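# Remove the container lid and place it on the mat

## Task

Take the lid off the container and put it down on the mat without letting it fall, with the container staying upright throughout.

## Robot and tools

Robot: two arms, left_arm and right_arm, each with seven joints and a parallel two-finger gripper. Each wrist carries a camera: cam_left_wrist and cam_right_wrist, both 672x504 pixels.

Frame: every reported hand position, orientation and velocity uses the scene frame. Its origin sits at table-top height, halfway between the two arms' nominal bases. +x points out over the table, +z points up, and left_arm is on the +y side. Camera image left and right do not match arm names. Reported hand positions can be a few centimetres off, more when the arm reaches far. end_effector_position is the point between the closed finger pads. The fingers point along the gripper's +z axis and open and close along its y axis.

Row layout: a single row always has 18 numbers, even when only one arm moves. The first 9 are for left_arm and the last 9 for right_arm. Within each block come 7 absolute joint target angles in radians, then gripper position, then gripper speed. The joint order is wrist pitch, upper arm roll, forearm roll, elbow, waist, shoulder, wrist roll. Result lists by joint use the same order. Joint ranges in radians: waist, upper arm roll, forearm roll and wrist roll ±69.115; shoulder ±2.250; elbow ±2.580; wrist pitch ±2.100. A target more than 0.014 past an end, and further out than the current angle, gets the call refused. A target slightly past the real end is clipped, and the result prints "joint sent to its limit".

Gripper position runs from -1 (closed) to +1 (fully open, about 85 mm); 0 is roughly 45 mm. The mapping is not linear, so go by position_measured_pct, which is about 50 - 50*position. Gripper speed runs from -1 to +1: about 20 mm/s at -1, 85 at 0 and 150 at +1. Faster closes grip harder. To grip, command a position narrower than the object and hold it there. To release, command a position a few mm wider than the object. To leave a gripper unchanged, resend its last position and speed; a 0 is a real command.

execute_actions(actions, cameras): actions is a list of actions. Each action is up to 15 rows, and each row lasts one 1/30 s control step. If there are fewer than 15 rows, the last row repeats, so one action is 0.5 s. An empty list just returns state and images. cameras picks the images returned: null, omitted or ["all"] gives all, [] gives none.

move(target, speed, blend, blocking, cameras): target is either one 18-number row of absolute goals or a list of up to 15 such rows, all within 10 s. All joints are interpolated together, so the hand follows a curve, not a line. speed is in rad/s, 0.01 to 2, default 0.5; it applies to the joint with farthest to travel, and you can give one value per target. blend is a corner radius in rad for passing intermediate targets; the default is 0. blocking=false returns after about 0.5 s while the motion continues, and a new move then replaces it. Moves do not avoid obstacles. The result ends with a "move:" line: done, off_target (resting more than 0.01 rad away), moving, held (blocked by a check or the clearance check) or fault.

wait(seconds 0 to 10): lets time pass while holding the last commands. stop(): brakes a running move; the fingers keep moving. zoom_image(camera, region=[x0,y0,x1,y1]): gives a closer view of the latest image, with a region at most 504x504. clear_fault(arm): resets a reported torque fault on that arm. finished_scene(scene): ends scene 1 for good, so call it only when the lid rests on the mat and the container stands upright.

Drive limits: joint target speed is at most 1.39 rad/s for the four base joints and 1.22 for the wrist joints. Targets stay within 0.304 or 0.266 rad of the measured angle. Targets are also scaled back if they would shift the hand more than 70 mm in a step. Far goals therefore take several actions, and Joint targets may still be changing. To hold a joint still, resend its Joint targets value. The scene keeps running while you compose replies.

Result lines: Joint positions, velocities, targets and torques, each in the joint order above (torque positive toward a larger angle). object_status: 0 moving, 1 blocked while opening, 2 stopped on an object short of the target (firm grip), 3 reached the target or pads met (empty or soft grip). motor_current_ma is near 1000 when gripping and near 0 when empty. Flange force is the external force in gripper axes and includes held weight; "no reading" means no estimate. "joint command not followed" means the inter-arm clearance check altered that arm's command. MOTOR HOT warns of heating; at 75 °C an OVER-TEMPERATURE FAULT makes the arm sag for 30 s or more.

Avoid: dropping the lid or releasing it while it moves; tipping the container; knocking anything off the table; fast contact, slams and driving targets past a firm contact (the arms are stiff); squeezing hard on a part that still rests on something; twisting or pulling hard; arms touching each other, including one gripper closing on the other's fingers. Torque limits are 104.5 N m for the four base joints and 51.3 N m for the wrist joints. Exceeding them, or straying more than 5° from the plan, stops that arm until clear_fault. Avoid long holds at full stretch, which heat the motors.

Each tool is called as name([rows], argument=value, ...), one row to a line, values as JSON.

## Session

execute_actions(actions=[])

Scene clock: 0.00 s.
left_arm: end_effector_position=(-0.0302, +0.9274, +0.1845) position_measured_pct=0.0 object_status=3 motor_current_ma=0 end_effector_quat_wxyz=(+0.659, -0.257, -0.703, -0.075) | right_arm: end_effector_position=(-0.0067, +0.1650, +0.2110) position_measured_pct=0.0 object_status=3 motor_current_ma=0 end_effector_quat_wxyz=(+0.092, +0.807, +0.000, +0.583)
Joint names: [wrist pitch, upper arm roll, forearm roll, elbow, waist, shoulder, wrist roll]
Joint positions: left_arm=[1.435 -0.07 -1.367 1.795 -0.889 1.093 1.069] | right_arm=[1.944 0.094 0.932 0.608 -2.028 1.355 2.713]
Joint velocities: within noise
Joint torques (N m): no reading
Flange force (N): no reading
Joint targets: left_arm=[1.435 -0.070 -1.367 1.795 -0.889 1.093 1.069] | right_arm=[1.944 0.094 0.932 0.608 -2.028 1.355 2.713]
Tool commands: left_gripper/position=+1.0 left_gripper/speed=+1.0 right_gripper/position=+1.0 right_gripper/speed=+1.0
camera_calibration:
cam_left_wrist: T_world_to_cam=[[0.406379, 0.882219, -0.237794, -0.749044], [0.062904, -0.286648, -0.955968, 0.492112], [-0.911537, 0.373527, -0.171983, -0.200156], [0, 0, 0, 1]] pos_world=[0.0909907, 0.876647, 0.257902]
cam_right_wrist: T_world_to_cam=[[-0.155504, -0.98734, 0.0312784, 0.167081], [-0.326826, 0.0215424, -0.944839, 0.241106], [0.932203, -0.157149, -0.326039, 0.256732], [0, 0, 0, 1]] pos_world=[-0.134545, 0.200117, 0.306285]

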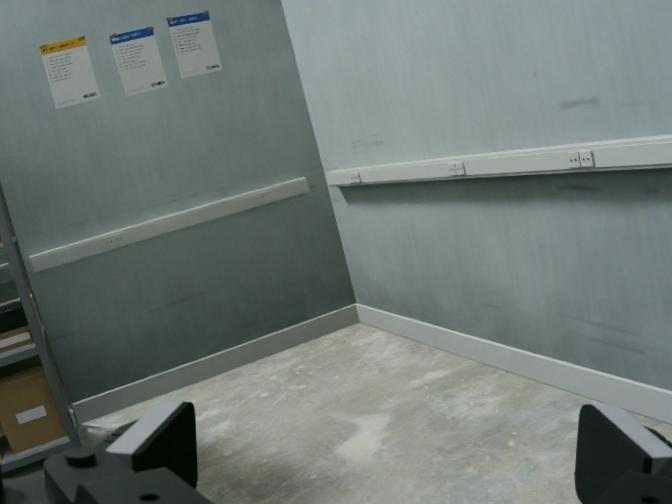

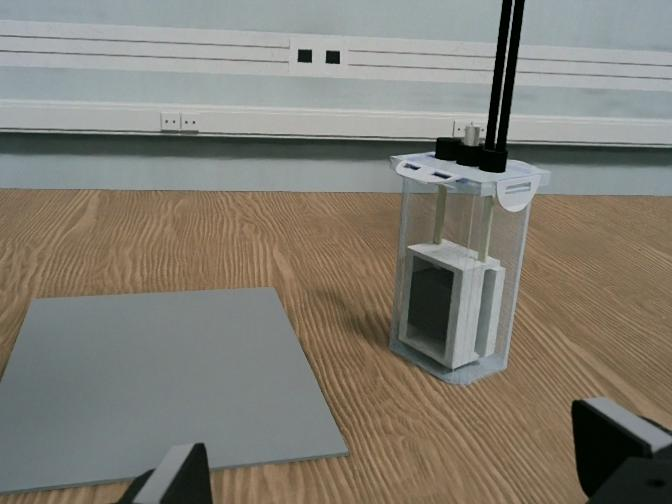

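move([
  [1.435,0,-1.367,1.795,-0.889,0.5,1.069,1,1,1.5,0,0.5,1.3,-2.028,0.7,1.8,1,1],
  [1.3387,0,0,1.577,0,0.226,2.156,1,1,1.1266,0,0,1.8243,-2.0,0.1907,0.945,1,1],
  [1.3387,0,0,1.577,0.3,0.226,2.156,1,1,1.1266,0,0,1.8243,-0.5554,0.1907,0.945,1,1],
], speed=[0.6,0.8,0.8], blend=[0.05,0.05,0])

Scene clock: 51.17 s.
left_arm: end_effector_position=(+0.3457, +0.3006, +0.3596) position_measured_pct=0.0 object_status=3 motor_current_ma=0 end_effector_quat_wxyz=(+0.000, -0.154, +0.988, +0.000) | right_arm: end_effector_position=(+0.3045, -0.2534, +0.2999) position_measured_pct=0.0 object_status=3 motor_current_ma=0 end_effector_quat_wxyz=(+0.000, +0.025, +1.000, +0.000)
Joint positions: left_arm=[1.339 0 0 1.577 0.3 0.226 2.156] | right_arm=[1.127 0 0 1.824 -0.555 0.191 0.945]
Joint torques (N m): left_arm=[0.06 -0.71 0.22 -10.46 -0.7 -13.83 0.02] | right_arm=[0.17 0.06 -0.11 -7.86 -1.96 -12.41 -0.25]
Flange force (N): left_arm=[4.3 0.8 4.3] | right_arm=[-4.0 -2.9 0.9]
Joint targets: left_arm=[1.339 0.000 0.000 1.577 0.300 0.226 2.156] | right_arm=[1.127 0.000 0.000 1.824 -0.555 0.191 0.945]
move: done
cam_left_wrist: T_world_to_cam=[[-0.307327, 0.949755, -0.0592887, -0.144924], [0.948056, 0.310962, 0.0670222, -0.397302], [0.0820912, -0.0356112, -0.995988, 0.482562], [0, 0, 0, 1]] pos_world=[0.292512, 0.278372, 0.498662]
cam_right_wrist: T_world_to_cam=[[0.176097, 0.984325, 0.00975775, 0.204745], [0.984054, -0.176283, 0.0236949, -0.30385], [0.0250436, 0.00542957, -0.999672, 0.449339], [0, 0, 0, 1]] pos_world=[0.251697, -0.257539, 0.454393]

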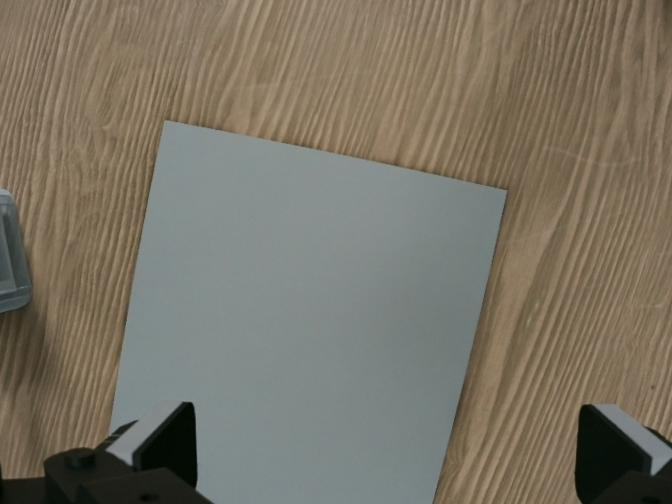

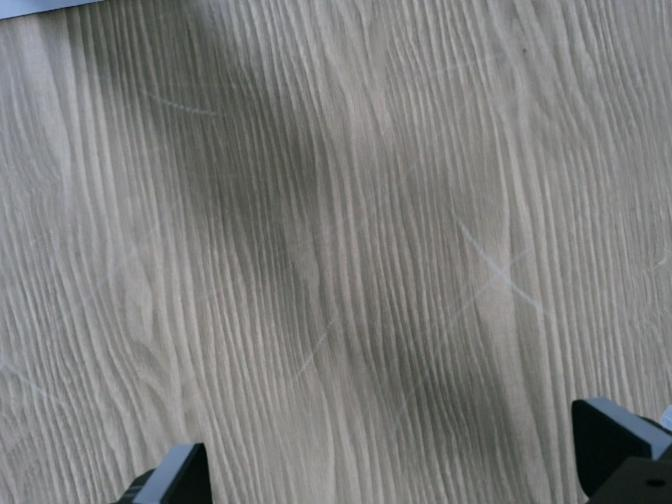

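move(target=[1.7946,0,0,0.671,0.78,0.676,2.156,0.1,1,1.1266,0,0,1.8243,-0.5554,0.1907,0.945,0.1,1], speed=0.6, cameras=["cam_left_wrist"])

Scene clock: 65.50 s.
left_arm: end_effector_position=(+0.3652, +0.0246, +0.4199) position_measured_pct=45.0 object_status=3 motor_current_ma=0 end_effector_quat_wxyz=(+0.000, +0.085, +0.996, +0.000) | right_arm: end_effector_position=(+0.3045, -0.2534, +0.2999) position_measured_pct=45.0 object_status=3 motor_current_ma=0 end_effector_quat_wxyz=(+0.000, +0.025, +1.000, +0.000)
Joint positions: left_arm=[1.795 0 0 0.671 0.78 0.676 2.156] | right_arm=[1.127 0 0 1.824 -0.555 0.191 0.945]
Joint torques (N m): left_arm=[0.08 -0.56 0.2 -10.52 -0.64 -22.36 0.04] | right_arm=[0.17 0.03 -0.1 -7.81 -1.7 -12.43 -0.27]
Flange force (N): left_arm=[8.0 4.5 7.5] | right_arm=[-4.0 -2.4 0.8]
Joint targets: left_arm=[1.795 0.000 0.000 0.671 0.780 0.676 2.156] | right_arm=[1.127 0.000 0.000 1.824 -0.555 0.191 0.945]
move: done
cam_left_wrist: T_world_to_cam=[[0.16602, 0.984337, -0.0593093, -0.0469405], [0.984506, -0.162006, 0.0670997, -0.335667], [0.0564403, -0.0695302, -0.995982, 0.541297], [0, 0, 0, 1]] pos_world=[0.307708, 0.0294618, 0.558861]

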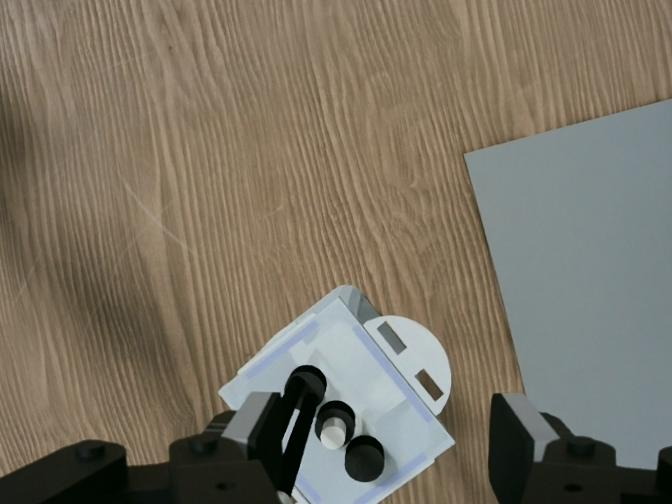

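zoom_image(camera="cam_left_wrist", region=[200, 270, 480, 504])

Scaled by 1.800.

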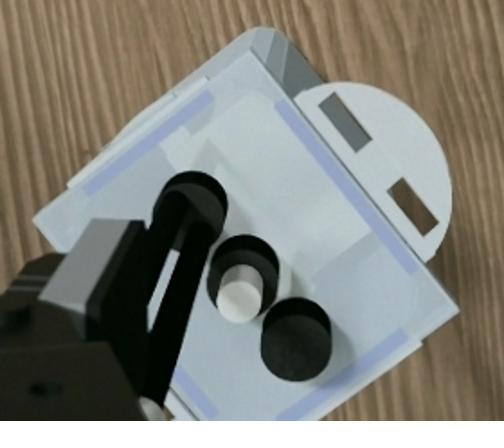

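move([
  [1.3387,0,0,1.577,0.3,0.226,2.156,0.1,1,1.1266,0,0,1.8243,-0.5554,0.1907,0.945,0.1,1],
  [1.3387,0,0,1.577,0.3,0.226,2.156,0.1,1,1.9275,0,0,0.501,-0.73,0.713,0.945,0.1,1],
], speed=0.7, cameras=["cam_right_wrist"])

zoom_image(camera="cam_right_wrist", region=[250, 250, 550, 504])

Scene clock: 100.23 s.
left_arm: end_effector_position=(+0.3457, +0.3006, +0.3596) position_measured_pct=45.0 object_status=3 motor_current_ma=0 end_effector_quat_wxyz=(+0.000, -0.154, +0.988, +0.000) | right_arm: end_effector_position=(+0.4196, -0.0602, +0.4500) position_measured_pct=45.0 object_status=3 motor_current_ma=0 end_effector_quat_wxyz=(+0.000, -0.062, +0.998, +0.000)
Joint positions: left_arm=[1.339 0 0 1.577 0.3 0.226 2.156] | right_arm=[1.927 0 0 0.501 -0.73 0.713 0.945]
Joint torques (N m): left_arm=[0.03 -0.77 0.26 -10.38 -0.84 -13.79 0.07] | right_arm=[0.2 0.24 -0.14 -8.23 -1.77 -22.27 -0.28]
Flange force (N): left_arm=[4.2 0.6 3.9] | right_arm=no reading
Joint targets: left_arm=[1.339 0.000 0.000 1.577 0.300 0.226 2.156] | right_arm=[1.927 0.000 0.000 0.501 -0.730 0.713 0.945]
move: done
cam_right_wrist: T_world_to_cam=[[0.00244622, 0.999949, 0.00979107, 0.0665785], [0.999716, -0.00267771, 0.0236997, -0.382854], [0.0237247, 0.00973031, -0.999671, 0.596268], [0, 0, 0, 1]] pos_world=[0.368436, -0.0734022, 0.604493]

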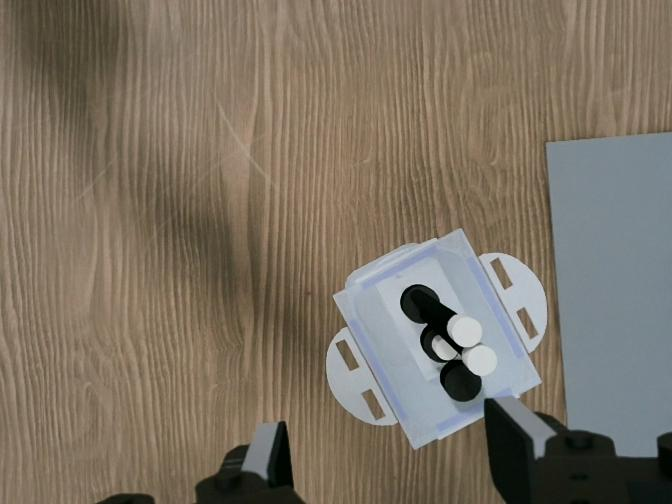

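Scaled by 1.680.

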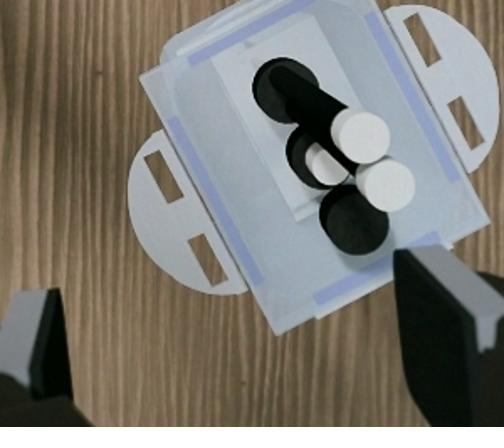

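move([
  [1.7014,0,0,0.5549,0.25,0.8853,-0.321,0.1,1,1.1266,0,0,1.8243,-0.5554,0.1907,0.945,0.1,1],
  [1.7014,0,0,0.5549,0.7256,0.8853,-0.321,0.1,1,1.1266,0,0,1.8243,-0.5554,0.1907,0.945,0.1,1],
], speed=[0.8,0.4])

Scene clock: 146.30 s.
left_arm: end_effector_position=(+0.4385, +0.0033, +0.3292) position_measured_pct=45.0 object_status=3 motor_current_ma=0 end_effector_quat_wxyz=(+0.000, +0.963, +0.271, +0.000) | right_arm: end_effector_position=(+0.3045, -0.2534, +0.2999) position_measured_pct=45.0 object_status=3 motor_current_ma=0 end_effector_quat_wxyz=(+0.000, +0.025, +1.000, +0.000)
Joint positions: left_arm=[1.701 0 0 0.555 0.725 0.885 -0.321] | right_arm=[1.127 0 0 1.824 -0.555 0.191 0.945]
Joint torques (N m): left_arm=[-0.01 -0.57 0.11 -10.59 -0.73 -25.57 0] | right_arm=[0.15 0.09 -0.13 -7.87 -1.75 -12.46 -0.26]
Flange force (N): left_arm=[-4.1 -10.3 6.2] | right_arm=[-3.9 -2.4 0.9]
Joint targets: left_arm=[1.701 0.000 0.000 0.555 0.726 0.885 -0.321] | right_arm=[1.127 0.000 0.000 1.824 -0.555 0.191 0.945]
move: done
cam_left_wrist: T_world_to_cam=[[0.523426, -0.850002, -0.0593374, -0.194234], [-0.847471, -0.526563, 0.0672616, 0.399203], [-0.0884174, 0.0150802, -0.995969, 0.508587], [0, 0, 0, 1]] pos_world=[0.484948, 0.0374367, 0.468161]
cam_right_wrist: T_world_to_cam=[[0.176097, 0.984325, 0.00975775, 0.204727], [0.984054, -0.176283, 0.0236949, -0.303948], [0.0250436, 0.00542957, -0.999672, 0.449337], [0, 0, 0, 1]] pos_world=[0.251797, -0.257539, 0.454393]

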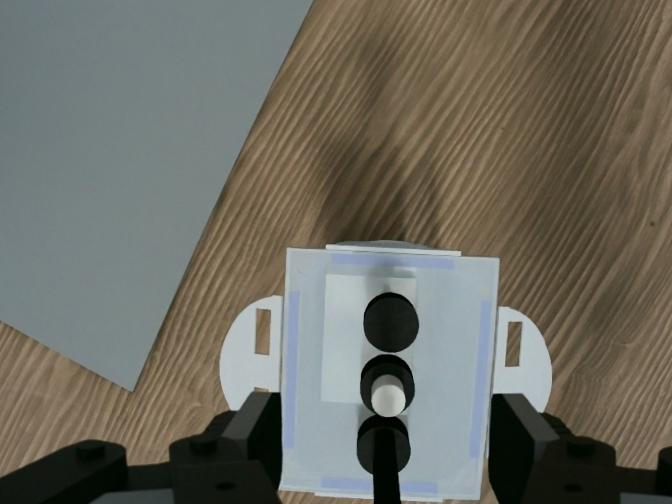

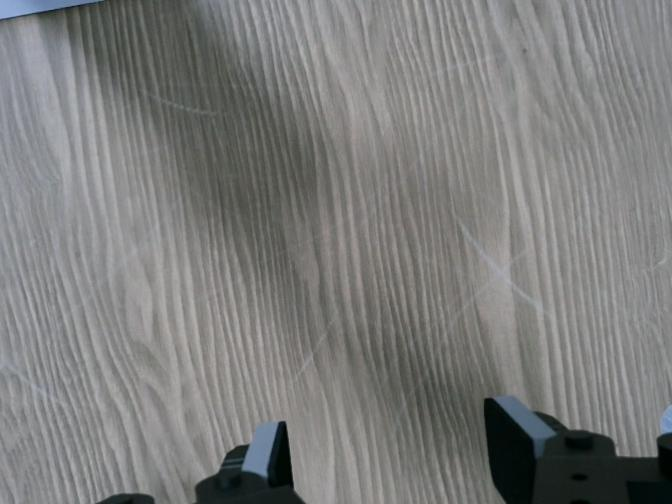

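move([
  [1.5068,0,0,0.7528,0.7163,0.882,-0.33,0.1,1,1.1266,0,0,1.8243,-0.5554,0.1907,0.945,0.1,1],
  [1.3395,0,0,0.8907,0.7163,0.9114,-0.33,0.1,1,1.1266,0,0,1.8243,-0.5554,0.1907,0.945,0.1,1],
], speed=[0.15,0.12], cameras=["cam_left_wrist"])

Scene clock: 169.60 s.
left_arm: end_effector_position=(+0.4433, +0.0069, +0.2076) position_measured_pct=45.0 object_status=3 motor_current_ma=0 end_effector_quat_wxyz=(+0.000, +0.963, +0.271, +0.000) | right_arm: end_effector_position=(+0.3045, -0.2534, +0.2999) position_measured_pct=45.0 object_status=3 motor_current_ma=0 end_effector_quat_wxyz=(+0.000, +0.025, +1.000, +0.000)
Joint positions: left_arm=[1.34 0 0 0.891 0.716 0.911 -0.33] | right_arm=[1.127 0 0 1.824 -0.555 0.191 0.945]
Joint torques (N m): left_arm=[-0.01 -0.52 0.13 -10.42 -0.72 -25.81 0] | right_arm=[0.19 0.07 -0.1 -7.83 -1.74 -12.42 -0.26]
Flange force (N): left_arm=[-3.1 -6.7 3.1] | right_arm=[-3.9 -2.5 0.9]
Joint targets: left_arm=[1.340 0.000 0.000 0.891 0.716 0.911 -0.330] | right_arm=[1.127 0.000 0.000 1.824 -0.555 0.191 0.945]
move: done
cam_left_wrist: T_world_to_cam=[[0.523613, -0.849881, -0.0594356, -0.200963], [-0.847356, -0.526757, 0.0671976, 0.413319], [-0.088418, 0.0151775, -0.995968, 0.387843], [0, 0, 0, 1]] pos_world=[0.489747, 0.0410375, 0.346561]

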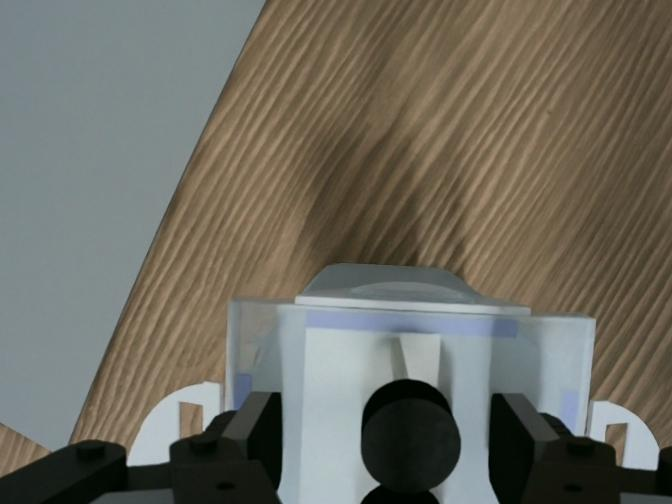

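move(target=[1.3569,0,0,0.8578,0.714,0.9269,-0.33,0.1,1,1.1266,0,0,1.8243,-0.5554,0.1907,0.945,0.1,1], speed=0.05, cameras=["cam_left_wrist"])

Scene clock: 188.53 s.
left_arm: end_effector_position=(+0.4483, +0.0047, +0.2078) position_measured_pct=45.0 object_status=3 motor_current_ma=0 end_effector_quat_wxyz=(+0.000, +0.962, +0.272, +0.000) | right_arm: end_effector_position=(+0.3045, -0.2534, +0.2999) position_measured_pct=45.0 object_status=3 motor_current_ma=0 end_effector_quat_wxyz=(+0.000, +0.025, +1.000, +0.000)
Joint positions: left_arm=[1.357 0 0 0.858 0.714 0.927 -0.33] | right_arm=[1.127 0 0 1.824 -0.555 0.191 0.945]
Joint torques (N m): left_arm=[-0.07 -0.6 0.11 -10.5 -0.8 -25.98 0.01] | right_arm=[0.18 0.06 -0.13 -7.85 -1.75 -12.48 -0.25]
Flange force (N): left_arm=[-3.4 -7.2 3.0] | right_arm=[-4.0 -2.4 1.0]
Joint targets: left_arm=[1.357 0.000 0.000 0.858 0.714 0.927 -0.330] | right_arm=[1.127 0.000 0.000 1.824 -0.555 0.191 0.945]
move: done
cam_left_wrist: T_world_to_cam=[[0.525528, -0.8487, -0.059399, -0.20621], [-0.846169, -0.528662, 0.0671895, 0.415892], [-0.0884258, 0.0149516, -0.995971, 0.388519], [0, 0, 0, 1]] pos_world=[0.494639, 0.0390471, 0.346761]

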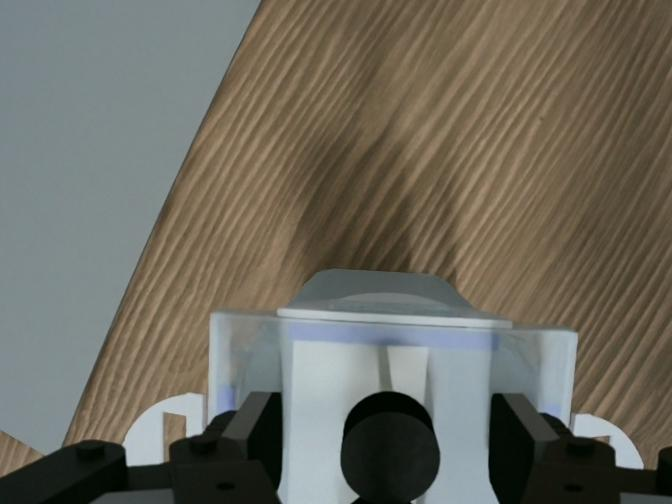

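move(target=[1.3569,0,0,0.8578,0.714,0.9269,-0.33,-0.9,-0.4,1.1266,0,0,1.8243,-0.5554,0.1907,0.945,0.1,1], speed=0.05, cameras=["cam_left_wrist"])

Scene clock: 194.00 s.
left_arm: end_effector_position=(+0.4483, +0.0047, +0.2078) position_measured_pct=77.1 object_status=2 motor_current_ma=1000 end_effector_quat_wxyz=(+0.000, +0.962, +0.272, +0.000) | right_arm: end_effector_position=(+0.3045, -0.2534, +0.2999) position_measured_pct=45.0 object_status=3 motor_current_ma=0 end_effector_quat_wxyz=(+0.000, +0.025, +1.000, +0.000)
Joint positions: left_arm=[1.357 0 0 0.858 0.714 0.927 -0.33] | right_arm=[1.127 0 0 1.824 -0.555 0.191 0.945]
Joint torques (N m): left_arm=[0.1 -0.92 -0.14 -9.31 -1.16 -23.8 0.01] | right_arm=[0.17 0.06 -0.1 -7.81 -1.71 -12.41 -0.28]
Flange force (N): left_arm=[-3.8 -6.7 -0.2] | right_arm=[-4.0 -2.4 0.8]
Joint targets: left_arm=[1.357 0.000 0.000 0.858 0.714 0.927 -0.330] | right_arm=[1.127 0.000 0.000 1.824 -0.555 0.191 0.945]
move: done
cam_left_wrist: T_world_to_cam=[[0.525528, -0.8487, -0.059399, -0.20621], [-0.846169, -0.528662, 0.0671895, 0.415892], [-0.0884258, 0.0149516, -0.995971, 0.388519], [0, 0, 0, 1]] pos_world=[0.494639, 0.0390471, 0.346761]

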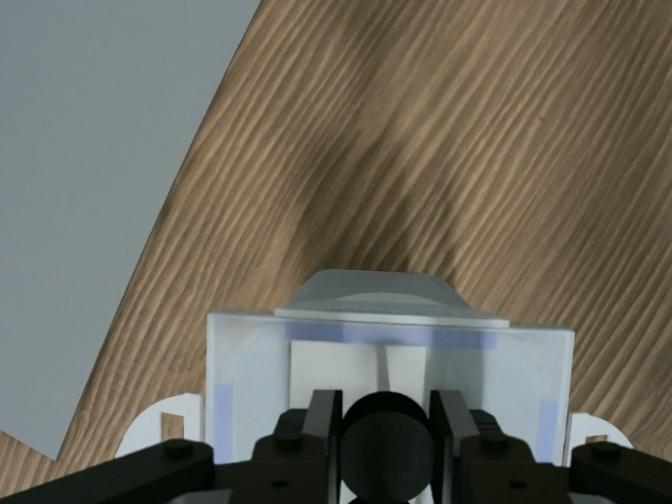

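move([
  [1.3569,0,0,0.8578,0.714,0.9269,-0.33,-0.9,-0.4,1.1266,0,0,1.8243,-1.3837,0.1907,0.945,0.1,1],
  [1.3569,0,0,0.8578,0.714,0.9269,-0.33,-0.9,-0.4,1.9759,0,2.127,2.465,-1.3837,1.3587,-0.5649,0.1,1],
], speed=[0.8,0.7])

Scene clock: 233.07 s.
left_arm: end_effector_position=(+0.4483, +0.0047, +0.2078) position_measured_pct=77.1 object_status=2 motor_current_ma=1000 end_effector_quat_wxyz=(+0.000, +0.962, +0.272, +0.000) | right_arm: end_effector_position=(+0.3172, -0.0726, +0.1776) position_measured_pct=45.0 object_status=3 motor_current_ma=0 end_effector_quat_wxyz=(+0.610, -0.610, +0.358, -0.358)
Joint positions: left_arm=[1.357 0 0 0.858 0.714 0.927 -0.33] | right_arm=[1.976 0 2.127 2.465 -1.384 1.359 -0.565]
Joint torques (N m): left_arm=[0.05 -0.93 -0.07 -9.35 -1.26 -23.79 -0.01] | right_arm=[2.68 2.58 -1.55 3.92 -1.75 -16.51 -0.22]
Flange force (N): left_arm=[-4.0 -6.8 -0.3] | right_arm=[3.2 2.3 3.4]
Joint targets: left_arm=[1.357 0.000 0.000 0.858 0.714 0.927 -0.330] | right_arm=[1.976 0.000 2.127 2.465 -1.384 1.359 -0.565]
move: done
cam_left_wrist: T_world_to_cam=[[0.525533, -0.848701, -0.0593466, -0.206315], [-0.846176, -0.528661, 0.0671052, 0.415872], [-0.0883265, 0.0149517, -0.995979, 0.388475], [0, 0, 0, 1]] pos_world=[0.494639, 0.0389471, 0.346761]
cam_right_wrist: T_world_to_cam=[[-0.0701967, 0.10603, -0.991882, 0.217904], [-0.503594, 0.854557, 0.12699, 0.246751], [0.861084, 0.50842, -0.00659112, -0.0793104], [0, 0, 0, 1]] pos_world=[0.207851, -0.193644, 0.184277]

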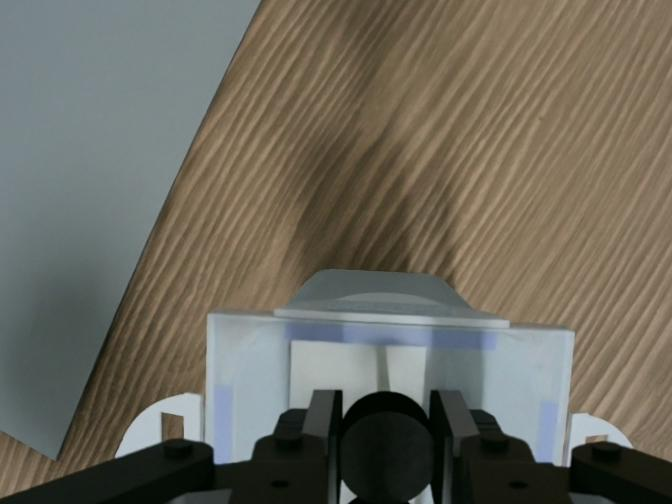

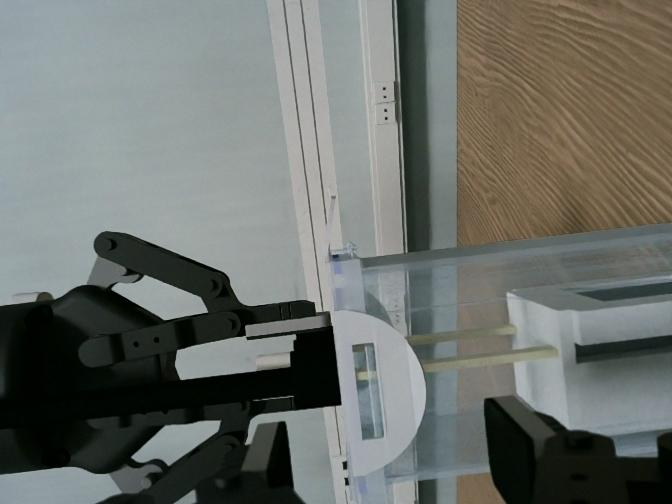

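move(target=[1.3569,0,0,0.8578,0.714,0.9269,-0.33,-0.9,-0.4,1.9369,0,2.3367,2.3641,-1.2267,1.2827,-0.3564,0.1,1], speed=0.2, cameras=["cam_right_wrist"])

Scene clock: 251.37 s.
left_arm: end_effector_position=(+0.4483, +0.0047, +0.2078) position_measured_pct=77.1 object_status=2 motor_current_ma=1000 end_effector_quat_wxyz=(+0.000, +0.962, +0.272, +0.000) | right_arm: end_effector_position=(+0.3608, -0.0482, +0.1775) position_measured_pct=45.0 object_status=3 motor_current_ma=0 end_effector_quat_wxyz=(+0.610, -0.610, +0.358, -0.358)
Joint positions: left_arm=[1.357 0 0 0.858 0.714 0.927 -0.33] | right_arm=[1.937 0 2.337 2.364 -1.227 1.283 -0.356]
Joint torques (N m): left_arm=[0.01 -0.92 -0.13 -9.35 -1.18 -23.92 -0.02] | right_arm=[2.95 2.22 -1.08 2.26 -1.7 -17.79 -0.24]
Flange force (N): left_arm=[-3.8 -6.3 -0.3] | right_arm=[2.9 2.3 2.8]
Joint targets: left_arm=[1.357 0.000 0.000 0.858 0.714 0.927 -0.330] | right_arm=[1.937 0.000 2.337 2.364 -1.227 1.283 -0.356]
move: done
cam_right_wrist: T_world_to_cam=[[-0.0702855, 0.106088, -0.99187, 0.218407], [-0.503894, 0.854365, 0.127088, 0.247882], [0.860901, 0.50873, -0.00659214, -0.129159], [0, 0, 0, 1]] pos_world=[0.25145, -0.169245, 0.184278]

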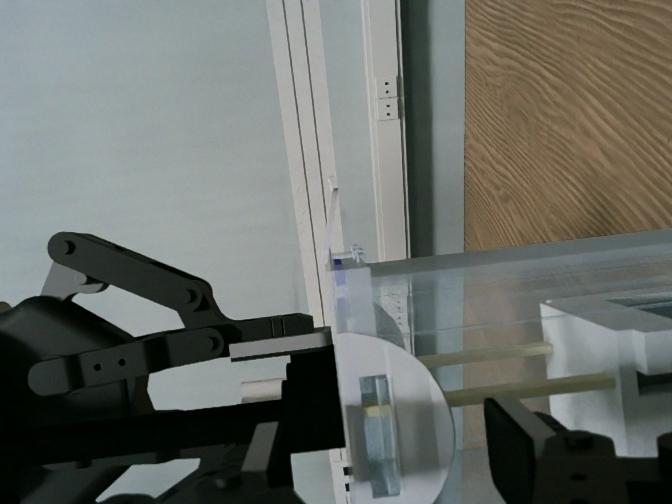

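move(target=[1.3569,0,0,0.8578,0.714,0.9269,-0.33,-0.9,-0.4,1.9167,0,2.3777,2.3373,-1.1963,1.268,-0.3151,0.1,1], speed=0.1, cameras=["cam_right_wrist"])

move(target=[1.3569,0,0,0.8578,0.714,0.9269,-0.33,-0.9,-0.4,1.91,0,2.3914,2.3284,-1.1862,1.2631,-0.3013,0.1,1], speed=0.05, cameras=["cam_right_wrist"])

Scene clock: 260.57 s.
left_arm: end_effector_position=(+0.4483, +0.0047, +0.2078) position_measured_pct=77.1 object_status=2 motor_current_ma=1000 end_effector_quat_wxyz=(+0.000, +0.962, +0.272, +0.000) | right_arm: end_effector_position=(+0.3712, -0.0425, +0.1772) position_measured_pct=45.0 object_status=3 motor_current_ma=0 end_effector_quat_wxyz=(+0.610, -0.610, +0.359, -0.358)
Joint positions: left_arm=[1.357 0 0 0.858 0.714 0.927 -0.33] | right_arm=[1.917 0 2.378 2.337 -1.196 1.268 -0.315]
Joint torques (N m): left_arm=[0.09 -0.98 -0.07 -9.28 -1.16 -23.83 0.01] | right_arm=[2.98 2.18 -0.98 1.96 -1.78 -18.11 -0.2]
Flange force (N): left_arm=[-3.7 -6.4 -0.3] | right_arm=[3.0 2.5 2.9]
Joint targets: left_arm=[1.357 0.000 0.000 0.858 0.714 0.927 -0.330] | right_arm=[1.917 0.000 2.378 2.337 -1.196 1.268 -0.315]
move: done
cam_right_wrist: T_world_to_cam=[[-0.0709725, 0.106276, -0.991801, 0.218419], [-0.503102, 0.854757, 0.127592, 0.247915], [0.861308, 0.508032, -0.00719676, -0.14109], [0, 0, 0, 1]] pos_world=[0.26175, -0.163442, 0.18398]

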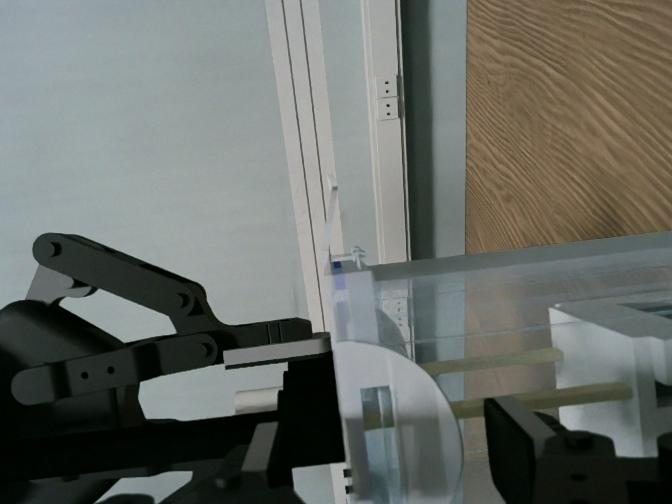

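Scene clock: 261.27 s.
left_arm: end_effector_position=(+0.4484, +0.0048, +0.2078) position_measured_pct=77.1 object_status=2 motor_current_ma=1000 end_effector_quat_wxyz=(+0.000, +0.962, +0.272, +0.000) | right_arm: end_effector_position=(+0.3747, -0.0406, +0.1773) position_measured_pct=45.0 object_status=3 motor_current_ma=0 end_effector_quat_wxyz=(+0.610, -0.610, +0.358, -0.358)
Joint positions: left_arm=[1.357 0 0 0.858 0.714 0.927 -0.33] | right_arm=[1.91 0 2.391 2.328 -1.186 1.263 -0.301]
Joint torques (N m): left_arm=[0.98 2.62 2.07 -8.56 3.67 -24.14 -0.08] | right_arm=[2.88 3.42 -1.1 -0.04 -0.13 -18.8 -0.2]
Flange force (N): left_arm=[4.0 -6.3 0.8] | right_arm=[2.4 1.2 -5.7]
Joint targets: left_arm=[1.357 0.000 0.000 0.858 0.714 0.927 -0.330] | right_arm=[1.910 0.000 2.391 2.328 -1.186 1.263 -0.301]
move: done
cam_right_wrist: T_world_to_cam=[[-0.0706684, 0.106099, -0.991841, 0.218469], [-0.503337, 0.854664, 0.127288, 0.248194], [0.861196, 0.508225, -0.0069939, -0.145131], [0, 0, 0, 1]] pos_world=[0.26535, -0.161543, 0.184079]

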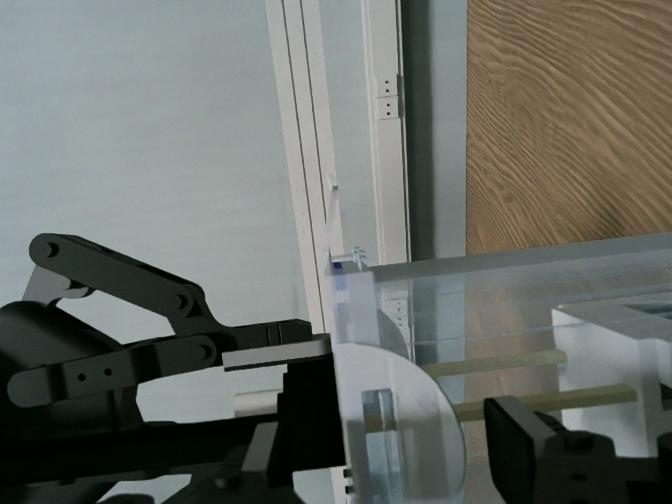

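move(target=[1.3569,0,0,0.8578,0.714,0.9269,-0.33,-0.9,-0.4,1.9127,0,2.3859,2.332,-1.1902,1.2651,-0.3068,0.1,-1], speed=0.05, cameras=[])

move(target=[1.3569,0,0,0.8578,0.714,0.9269,-0.33,-0.9,-0.4,1.9127,0,2.3859,2.332,-1.1902,1.2651,-0.3068,-0.6,-1], speed=0.05)

Scene clock: 274.80 s.
left_arm: end_effector_position=(+0.4482, +0.0047, +0.2078) position_measured_pct=77.1 object_status=2 motor_current_ma=1000 end_effector_quat_wxyz=(+0.000, +0.962, +0.272, +0.000) | right_arm: end_effector_position=(+0.3733, -0.0414, +0.1772) position_measured_pct=45.0 object_status=3 motor_current_ma=0 end_effector_quat_wxyz=(+0.610, -0.610, +0.358, -0.358)
Joint positions: left_arm=[1.357 0 0 0.858 0.714 0.927 -0.33] | right_arm=[1.913 0 2.386 2.332 -1.19 1.265 -0.307]
Joint torques (N m): left_arm=[0.08 -0.04 0.45 -9.52 0.01 -24.35 0.01] | right_arm=[3.03 2.12 -0.96 1.83 -1.72 -18.19 -0.24]
Flange force (N): left_arm=[-2.0 -6.9 0.5] | right_arm=[2.9 2.3 2.9]
Joint targets: left_arm=[1.357 0.000 0.000 0.858 0.714 0.927 -0.330] | right_arm=[1.913 0.000 2.386 2.332 -1.190 1.265 -0.307]
move: done

Scene clock: 276.50 s.
left_arm: end_effector_position=(+0.4483, +0.0047, +0.2078) position_measured_pct=77.1 object_status=2 motor_current_ma=1000 end_effector_quat_wxyz=(+0.000, +0.962, +0.272, +0.000) | right_arm: end_effector_position=(+0.3733, -0.0414, +0.1772) position_measured_pct=71.0 object_status=0 motor_current_ma=1000 end_effector_quat_wxyz=(+0.610, -0.610, +0.358, -0.358)
Joint positions: left_arm=[1.357 0 0 0.858 0.714 0.927 -0.33] | right_arm=[1.913 0 2.386 2.332 -1.19 1.265 -0.307]
Joint torques (N m): left_arm=[2.29 8.65 5.83 -5.91 12.42 -21.53 0.04] | right_arm=[5.54 6.45 -1.6 -3.39 1.17 -24.88 -0.22]
Flange force (N): left_arm=[18.4 -6.3 -2.5] | right_arm=[3.5 11.0 -17.1]
Joint targets: left_arm=[1.357 0.000 0.000 0.858 0.714 0.927 -0.330] | right_arm=[1.913 0.000 2.386 2.332 -1.190 1.265 -0.307]
move: done
cam_left_wrist: T_world_to_cam=[[0.525537, -0.848698, -0.0593469, -0.206233], [-0.846173, -0.528666, 0.0671049, 0.415924], [-0.0883265, 0.0149517, -0.995979, 0.388473], [0, 0, 0, 1]] pos_world=[0.494639, 0.0390471, 0.346761]
cam_right_wrist: T_world_to_cam=[[-0.0707828, 0.106152, -0.991827, 0.218484], [-0.503128, 0.854772, 0.12739, 0.248066], [0.861308, 0.508033, -0.00709497, -0.143475], [0, 0, 0, 1]] pos_world=[0.26385, -0.162342, 0.18408]

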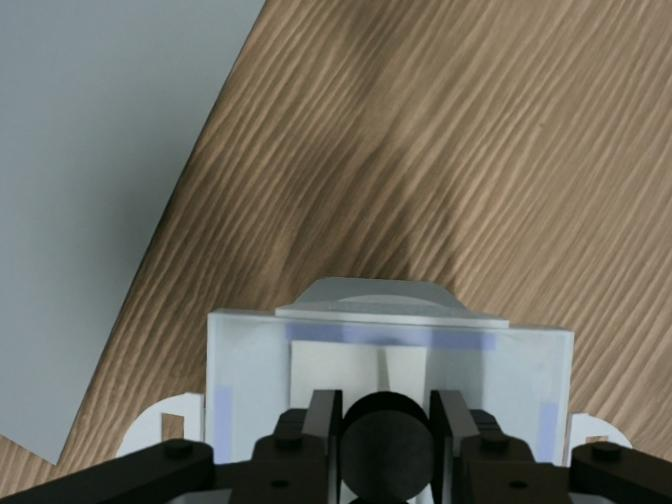

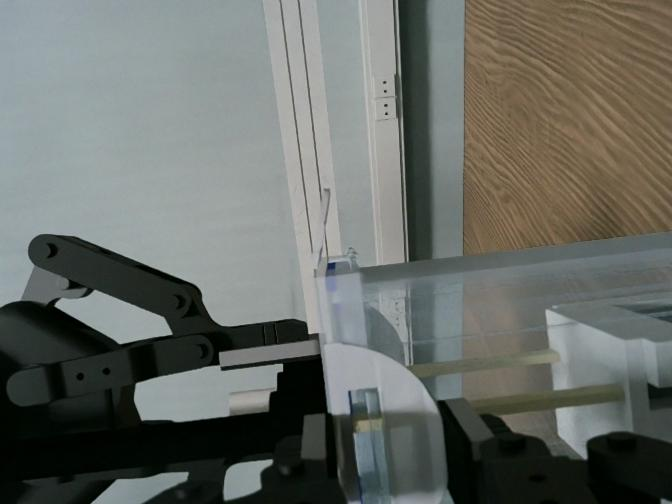

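move(target=[1.3569,0,0,0.8578,0.714,0.9269,-0.33,-0.9,-0.4,1.9127,0,2.3859,2.328,-1.1902,1.2724,-0.3068,-0.6,-1], speed=0.03, cameras=["cam_right_wrist"])

Scene clock: 290.17 s.
left_arm: end_effector_position=(+0.4483, +0.0047, +0.2077) position_measured_pct=77.1 object_status=2 motor_current_ma=1000 end_effector_quat_wxyz=(+0.000, +0.962, +0.272, +0.000) | right_arm: end_effector_position=(+0.3733, -0.0414, +0.1740) position_measured_pct=71.0 object_status=2 motor_current_ma=1000 end_effector_quat_wxyz=(+0.608, -0.611, +0.358, -0.358)
Joint positions: left_arm=[1.357 0 0 0.858 0.714 0.927 -0.33] | right_arm=[1.913 0 2.386 2.328 -1.19 1.272 -0.307]
Joint torques (N m): left_arm=[2.3 8.37 5.65 -7.56 11.7 -25.05 -0.01] | right_arm=[0.55 3.63 -0.15 -1.64 1.39 -17.36 -0.14]
Flange force (N): left_arm=[17.3 -5.7 2.9] | right_arm=[3.3 -3.1 -19.2]
Joint targets: left_arm=[1.357 0.000 0.000 0.858 0.714 0.927 -0.330] | right_arm=[1.913 0.000 2.386 2.328 -1.190 1.272 -0.307]
move: done
cam_right_wrist: T_world_to_cam=[[-0.0718281, 0.103074, -0.992077, 0.215535], [-0.503015, 0.855151, 0.125267, 0.248895], [0.861288, 0.508028, -0.00957621, -0.143121], [0, 0, 0, 1]] pos_world=[0.263948, -0.16235, 0.181278]

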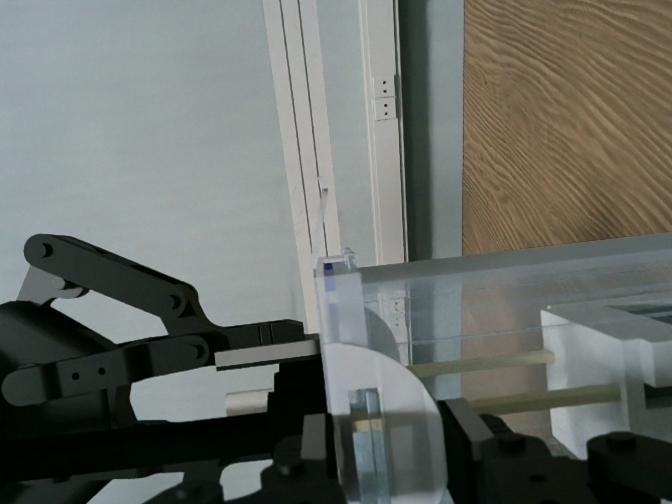

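move(target=[1.3569,0,0,0.8578,0.714,0.9269,-0.33,-0.9,-0.4,1.9194,0,2.3722,2.337,-1.2003,1.2773,-0.3206,-0.6,-1], speed=0.03, cameras=["cam_right_wrist"])

Scene clock: 300.40 s.
left_arm: end_effector_position=(+0.4481, +0.0045, +0.2078) position_measured_pct=77.1 object_status=2 motor_current_ma=1000 end_effector_quat_wxyz=(+0.000, +0.962, +0.272, +0.000) | right_arm: end_effector_position=(+0.3698, -0.0434, +0.1739) position_measured_pct=71.0 object_status=2 motor_current_ma=1000 end_effector_quat_wxyz=(+0.608, -0.611, +0.358, -0.358)
Joint positions: left_arm=[1.357 0 0 0.858 0.714 0.927 -0.33] | right_arm=[1.919 0 2.372 2.337 -1.2 1.277 -0.321]
Joint torques (N m): left_arm=[-1.11 -3.26 -1.51 -10.98 -4.54 -24.73 0.02] | right_arm=[2.25 0.49 -0.53 4.03 -3.36 -16.17 -0.12]
Flange force (N): left_arm=[-9.9 -8.6 0.5] | right_arm=[3.5 1.0 10.3]
Joint targets: left_arm=[1.357 0.000 0.000 0.858 0.714 0.927 -0.330] | right_arm=[1.919 0.000 2.372 2.337 -1.200 1.277 -0.321]
move: done
cam_right_wrist: T_world_to_cam=[[-0.0721253, 0.103025, -0.99206, 0.21555], [-0.502858, 0.855228, 0.125374, 0.248746], [0.861355, 0.507908, -0.00987669, -0.138986], [0, 0, 0, 1]] pos_world=[0.260347, -0.164349, 0.181279]

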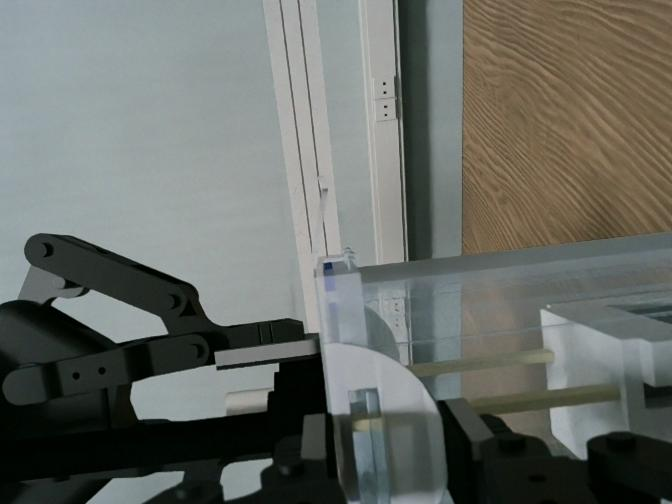

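Pull 4 mm more.

move(target=[1.3569,0,0,0.8578,0.714,0.9269,-0.33,-0.9,-0.4,1.9261,0,2.3585,2.346,-1.2104,1.2822,-0.3344,-0.6,-1], speed=0.03, cameras=["cam_right_wrist"])

Scene clock: 308.43 s.
left_arm: end_effector_position=(+0.4483, +0.0047, +0.2077) position_measured_pct=77.1 object_status=2 motor_current_ma=1000 end_effector_quat_wxyz=(+0.000, +0.962, +0.272, +0.000) | right_arm: end_effector_position=(+0.3663, -0.0453, +0.1740) position_measured_pct=80.1 object_status=0 motor_current_ma=330 end_effector_quat_wxyz=(+0.608, -0.611, +0.358, -0.358)
Joint positions: left_arm=[1.357 0 0 0.858 0.714 0.927 -0.33] | right_arm=[1.926 0 2.358 2.346 -1.21 1.282 -0.334]
Joint torques (N m): left_arm=[0.78 1.87 1.65 -10.19 2.44 -27.17 0.02] | right_arm=[-12.68 -6.49 4.53 3.93 -0.36 5.12 -0.22]
Flange force (N): left_arm=[2.2 -6.2 5.4] | right_arm=[4.1 -46.5 -13.9]
Joint targets: left_arm=[1.357 0.000 0.000 0.858 0.714 0.927 -0.330] | right_arm=[1.926 0.000 2.359 2.346 -1.210 1.282 -0.334]
move: done
cam_right_wrist: T_world_to_cam=[[-0.0719638, 0.103107, -0.992064, 0.215564], [-0.502997, 0.855148, 0.125364, 0.248623], [0.861287, 0.508027, -0.00967706, -0.135005], [0, 0, 0, 1]] pos_world=[0.256847, -0.16625, 0.181379]

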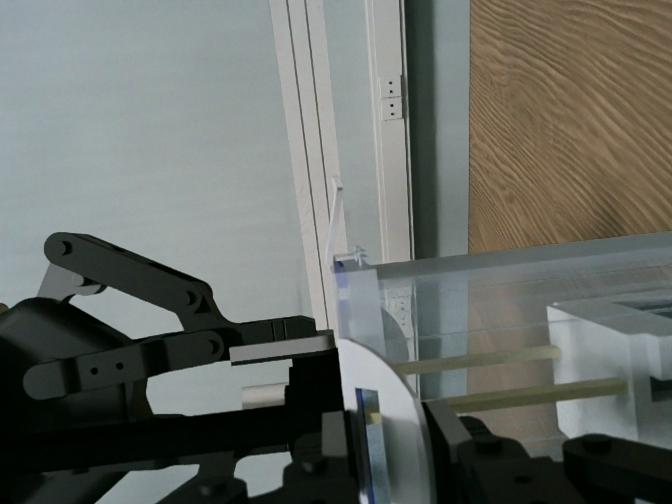

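move(target=[1.3569,0,0,0.8578,0.714,0.9269,-0.33,-0.9,-0.4,1.9261,0,2.3585,2.346,-1.2104,1.2822,-0.3344,0.1,-1], speed=0.03)

Scene clock: 314.60 s.
left_arm: end_effector_position=(+0.4483, +0.0047, +0.2078) position_measured_pct=77.1 object_status=2 motor_current_ma=1000 end_effector_quat_wxyz=(+0.000, +0.962, +0.272, +0.000) | right_arm: end_effector_position=(+0.3663, -0.0453, +0.1740) position_measured_pct=45.0 object_status=0 motor_current_ma=0 end_effector_quat_wxyz=(+0.608, -0.611, +0.358, -0.358)
Joint positions: left_arm=[1.357 0 0 0.858 0.714 0.927 -0.33] | right_arm=[1.926 0 2.358 2.346 -1.21 1.282 -0.334]
Joint torques (N m): left_arm=[-0.06 0.18 0.57 -8.49 0.29 -21.63 0.01] | right_arm=[3 2.25 -1.05 2.16 -1.73 -17.98 -0.22]
Flange force (N): left_arm=[-1.9 -8.2 -3.6] | right_arm=[2.8 2.4 2.9]
Joint targets: left_arm=[1.357 0.000 0.000 0.858 0.714 0.927 -0.330] | right_arm=[1.926 0.000 2.358 2.346 -1.210 1.282 -0.334]
move: done
cam_left_wrist: T_world_to_cam=[[0.525539, -0.848703, -0.059262, -0.206348], [-0.846172, -0.528661, 0.0671579, 0.415852], [-0.0883266, 0.0148518, -0.995981, 0.388479], [0, 0, 0, 1]] pos_world=[0.494639, 0.0389472, 0.346761]
cam_right_wrist: T_world_to_cam=[[-0.0721284, 0.103016, -0.992061, 0.215492], [-0.502902, 0.855203, 0.125368, 0.248619], [0.861329, 0.507952, -0.00987774, -0.134992], [0, 0, 0, 1]] pos_world=[0.256847, -0.16625, 0.181279]

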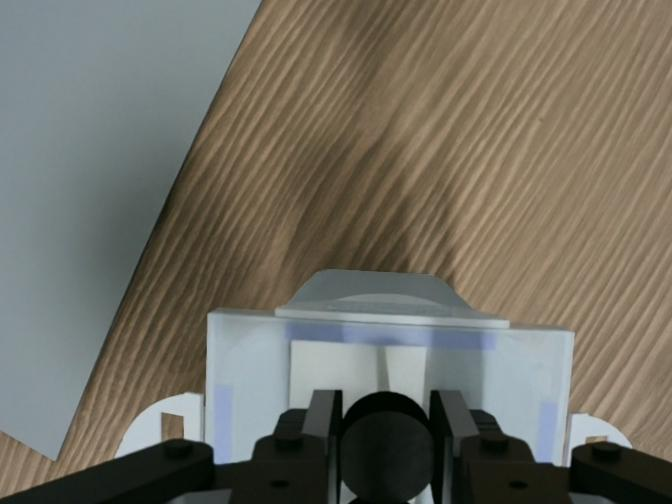

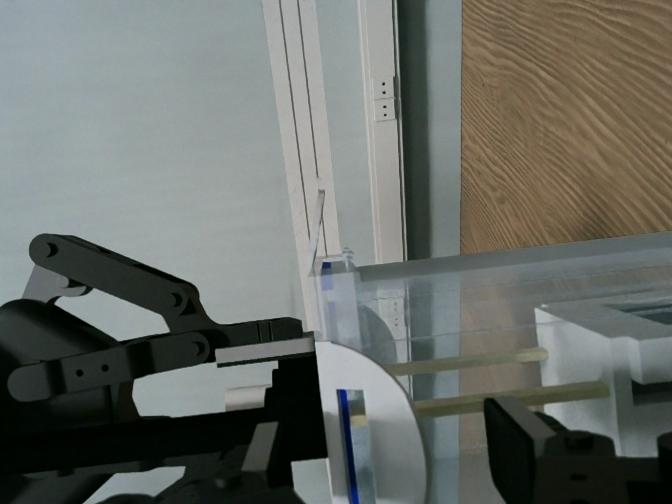

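move(target=[1.3569,0,0,0.8578,0.714,0.9269,-0.33,-0.9,-0.4,1.8988,0,2.3692,2.3916,-1.2102,1.1937,-0.3044,0.1,-1], speed=0.05)

Scene clock: 329.73 s.
left_arm: end_effector_position=(+0.4483, +0.0047, +0.2078) position_measured_pct=77.1 object_status=2 motor_current_ma=1000 end_effector_quat_wxyz=(+0.000, +0.962, +0.272, +0.000) | right_arm: end_effector_position=(+0.3662, -0.0452, +0.2041) position_measured_pct=45.0 object_status=3 motor_current_ma=0 end_effector_quat_wxyz=(+0.610, -0.610, +0.358, -0.358)
Joint positions: left_arm=[1.357 0 0 0.858 0.714 0.927 -0.33] | right_arm=[1.899 0 2.369 2.392 -1.21 1.194 -0.304]
Joint torques (N m): left_arm=[-0.47 -0.3 0.27 -8.51 -0.27 -20.95 0.03] | right_arm=[3.53 2.66 -1.15 1.42 -1.52 -18.66 -0.22]
Flange force (N): left_arm=[-3.0 -8.8 -5.0] | right_arm=[2.9 4.0 2.2]
Joint targets: left_arm=[1.357 0.000 0.000 0.858 0.714 0.927 -0.330] | right_arm=[1.899 0.000 2.369 2.392 -1.210 1.194 -0.304]
move: done
cam_left_wrist: T_world_to_cam=[[0.525539, -0.848703, -0.059262, -0.206348], [-0.846172, -0.528661, 0.0671579, 0.415852], [-0.0883266, 0.0148518, -0.995981, 0.388479], [0, 0, 0, 1]] pos_world=[0.494639, 0.0389472, 0.346761]
cam_right_wrist: T_world_to_cam=[[-0.0704258, 0.106129, -0.991855, 0.244794], [-0.503875, 0.85436, 0.127194, 0.244643], [0.860901, 0.508729, -0.00669308, -0.135138], [0, 0, 0, 1]] pos_world=[0.25685, -0.166245, 0.210778]

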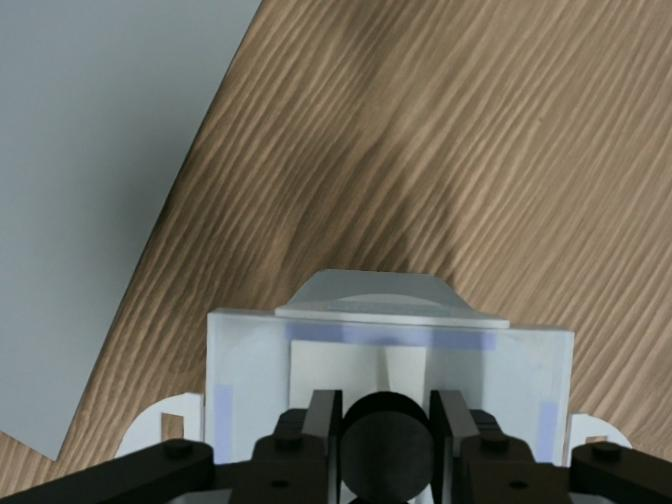

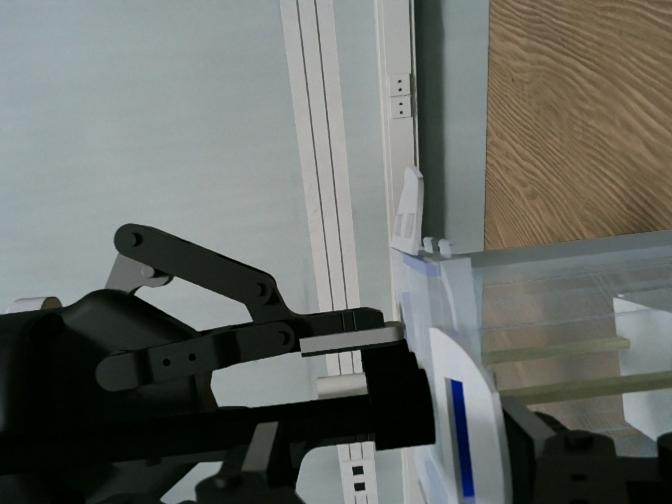

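move([
  [1.3569,0,0,0.8578,0.714,0.9269,-0.33,-0.9,-0.4,1.893,0,2.372,2.4036,-1.2102,1.17,-0.2964,0.1,-1],
], speed=0.05, cameras=["cam_right_wrist"])

Scene clock: 336.13 s.
left_arm: end_effector_position=(+0.4483, +0.0047, +0.2078) position_measured_pct=77.1 object_status=2 motor_current_ma=1000 end_effector_quat_wxyz=(+0.000, +0.962, +0.272, +0.000) | right_arm: end_effector_position=(+0.3659, -0.0454, +0.2125) position_measured_pct=45.0 object_status=3 motor_current_ma=0 end_effector_quat_wxyz=(+0.611, -0.609, +0.358, -0.358)
Joint positions: left_arm=[1.357 0 0 0.858 0.714 0.927 -0.33] | right_arm=[1.893 0 2.372 2.404 -1.21 1.17 -0.296]
Joint torques (N m): left_arm=[-0.54 -0.36 0.29 -8.74 -0.36 -21.23 0.02] | right_arm=[3.44 2.45 -1.13 1.51 -1.61 -18.4 -0.23]
Flange force (N): left_arm=[-3.2 -9.1 -4.6] | right_arm=[3.0 3.8 3.0]
Joint targets: left_arm=[1.357 0.000 0.000 0.858 0.714 0.927 -0.330] | right_arm=[1.893 0.000 2.372 2.404 -1.210 1.170 -0.296]
move: done
cam_right_wrist: T_world_to_cam=[[-0.0687295, 0.107728, -0.991802, 0.252672], [-0.504789, 0.853743, 0.127713, 0.243873], [0.860502, 0.509428, -0.00429746, -0.135017], [0, 0, 0, 1]] pos_world=[0.256653, -0.166643, 0.218874]

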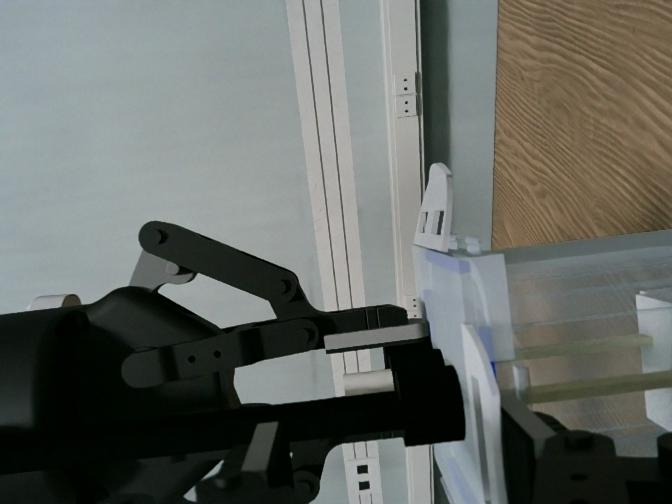

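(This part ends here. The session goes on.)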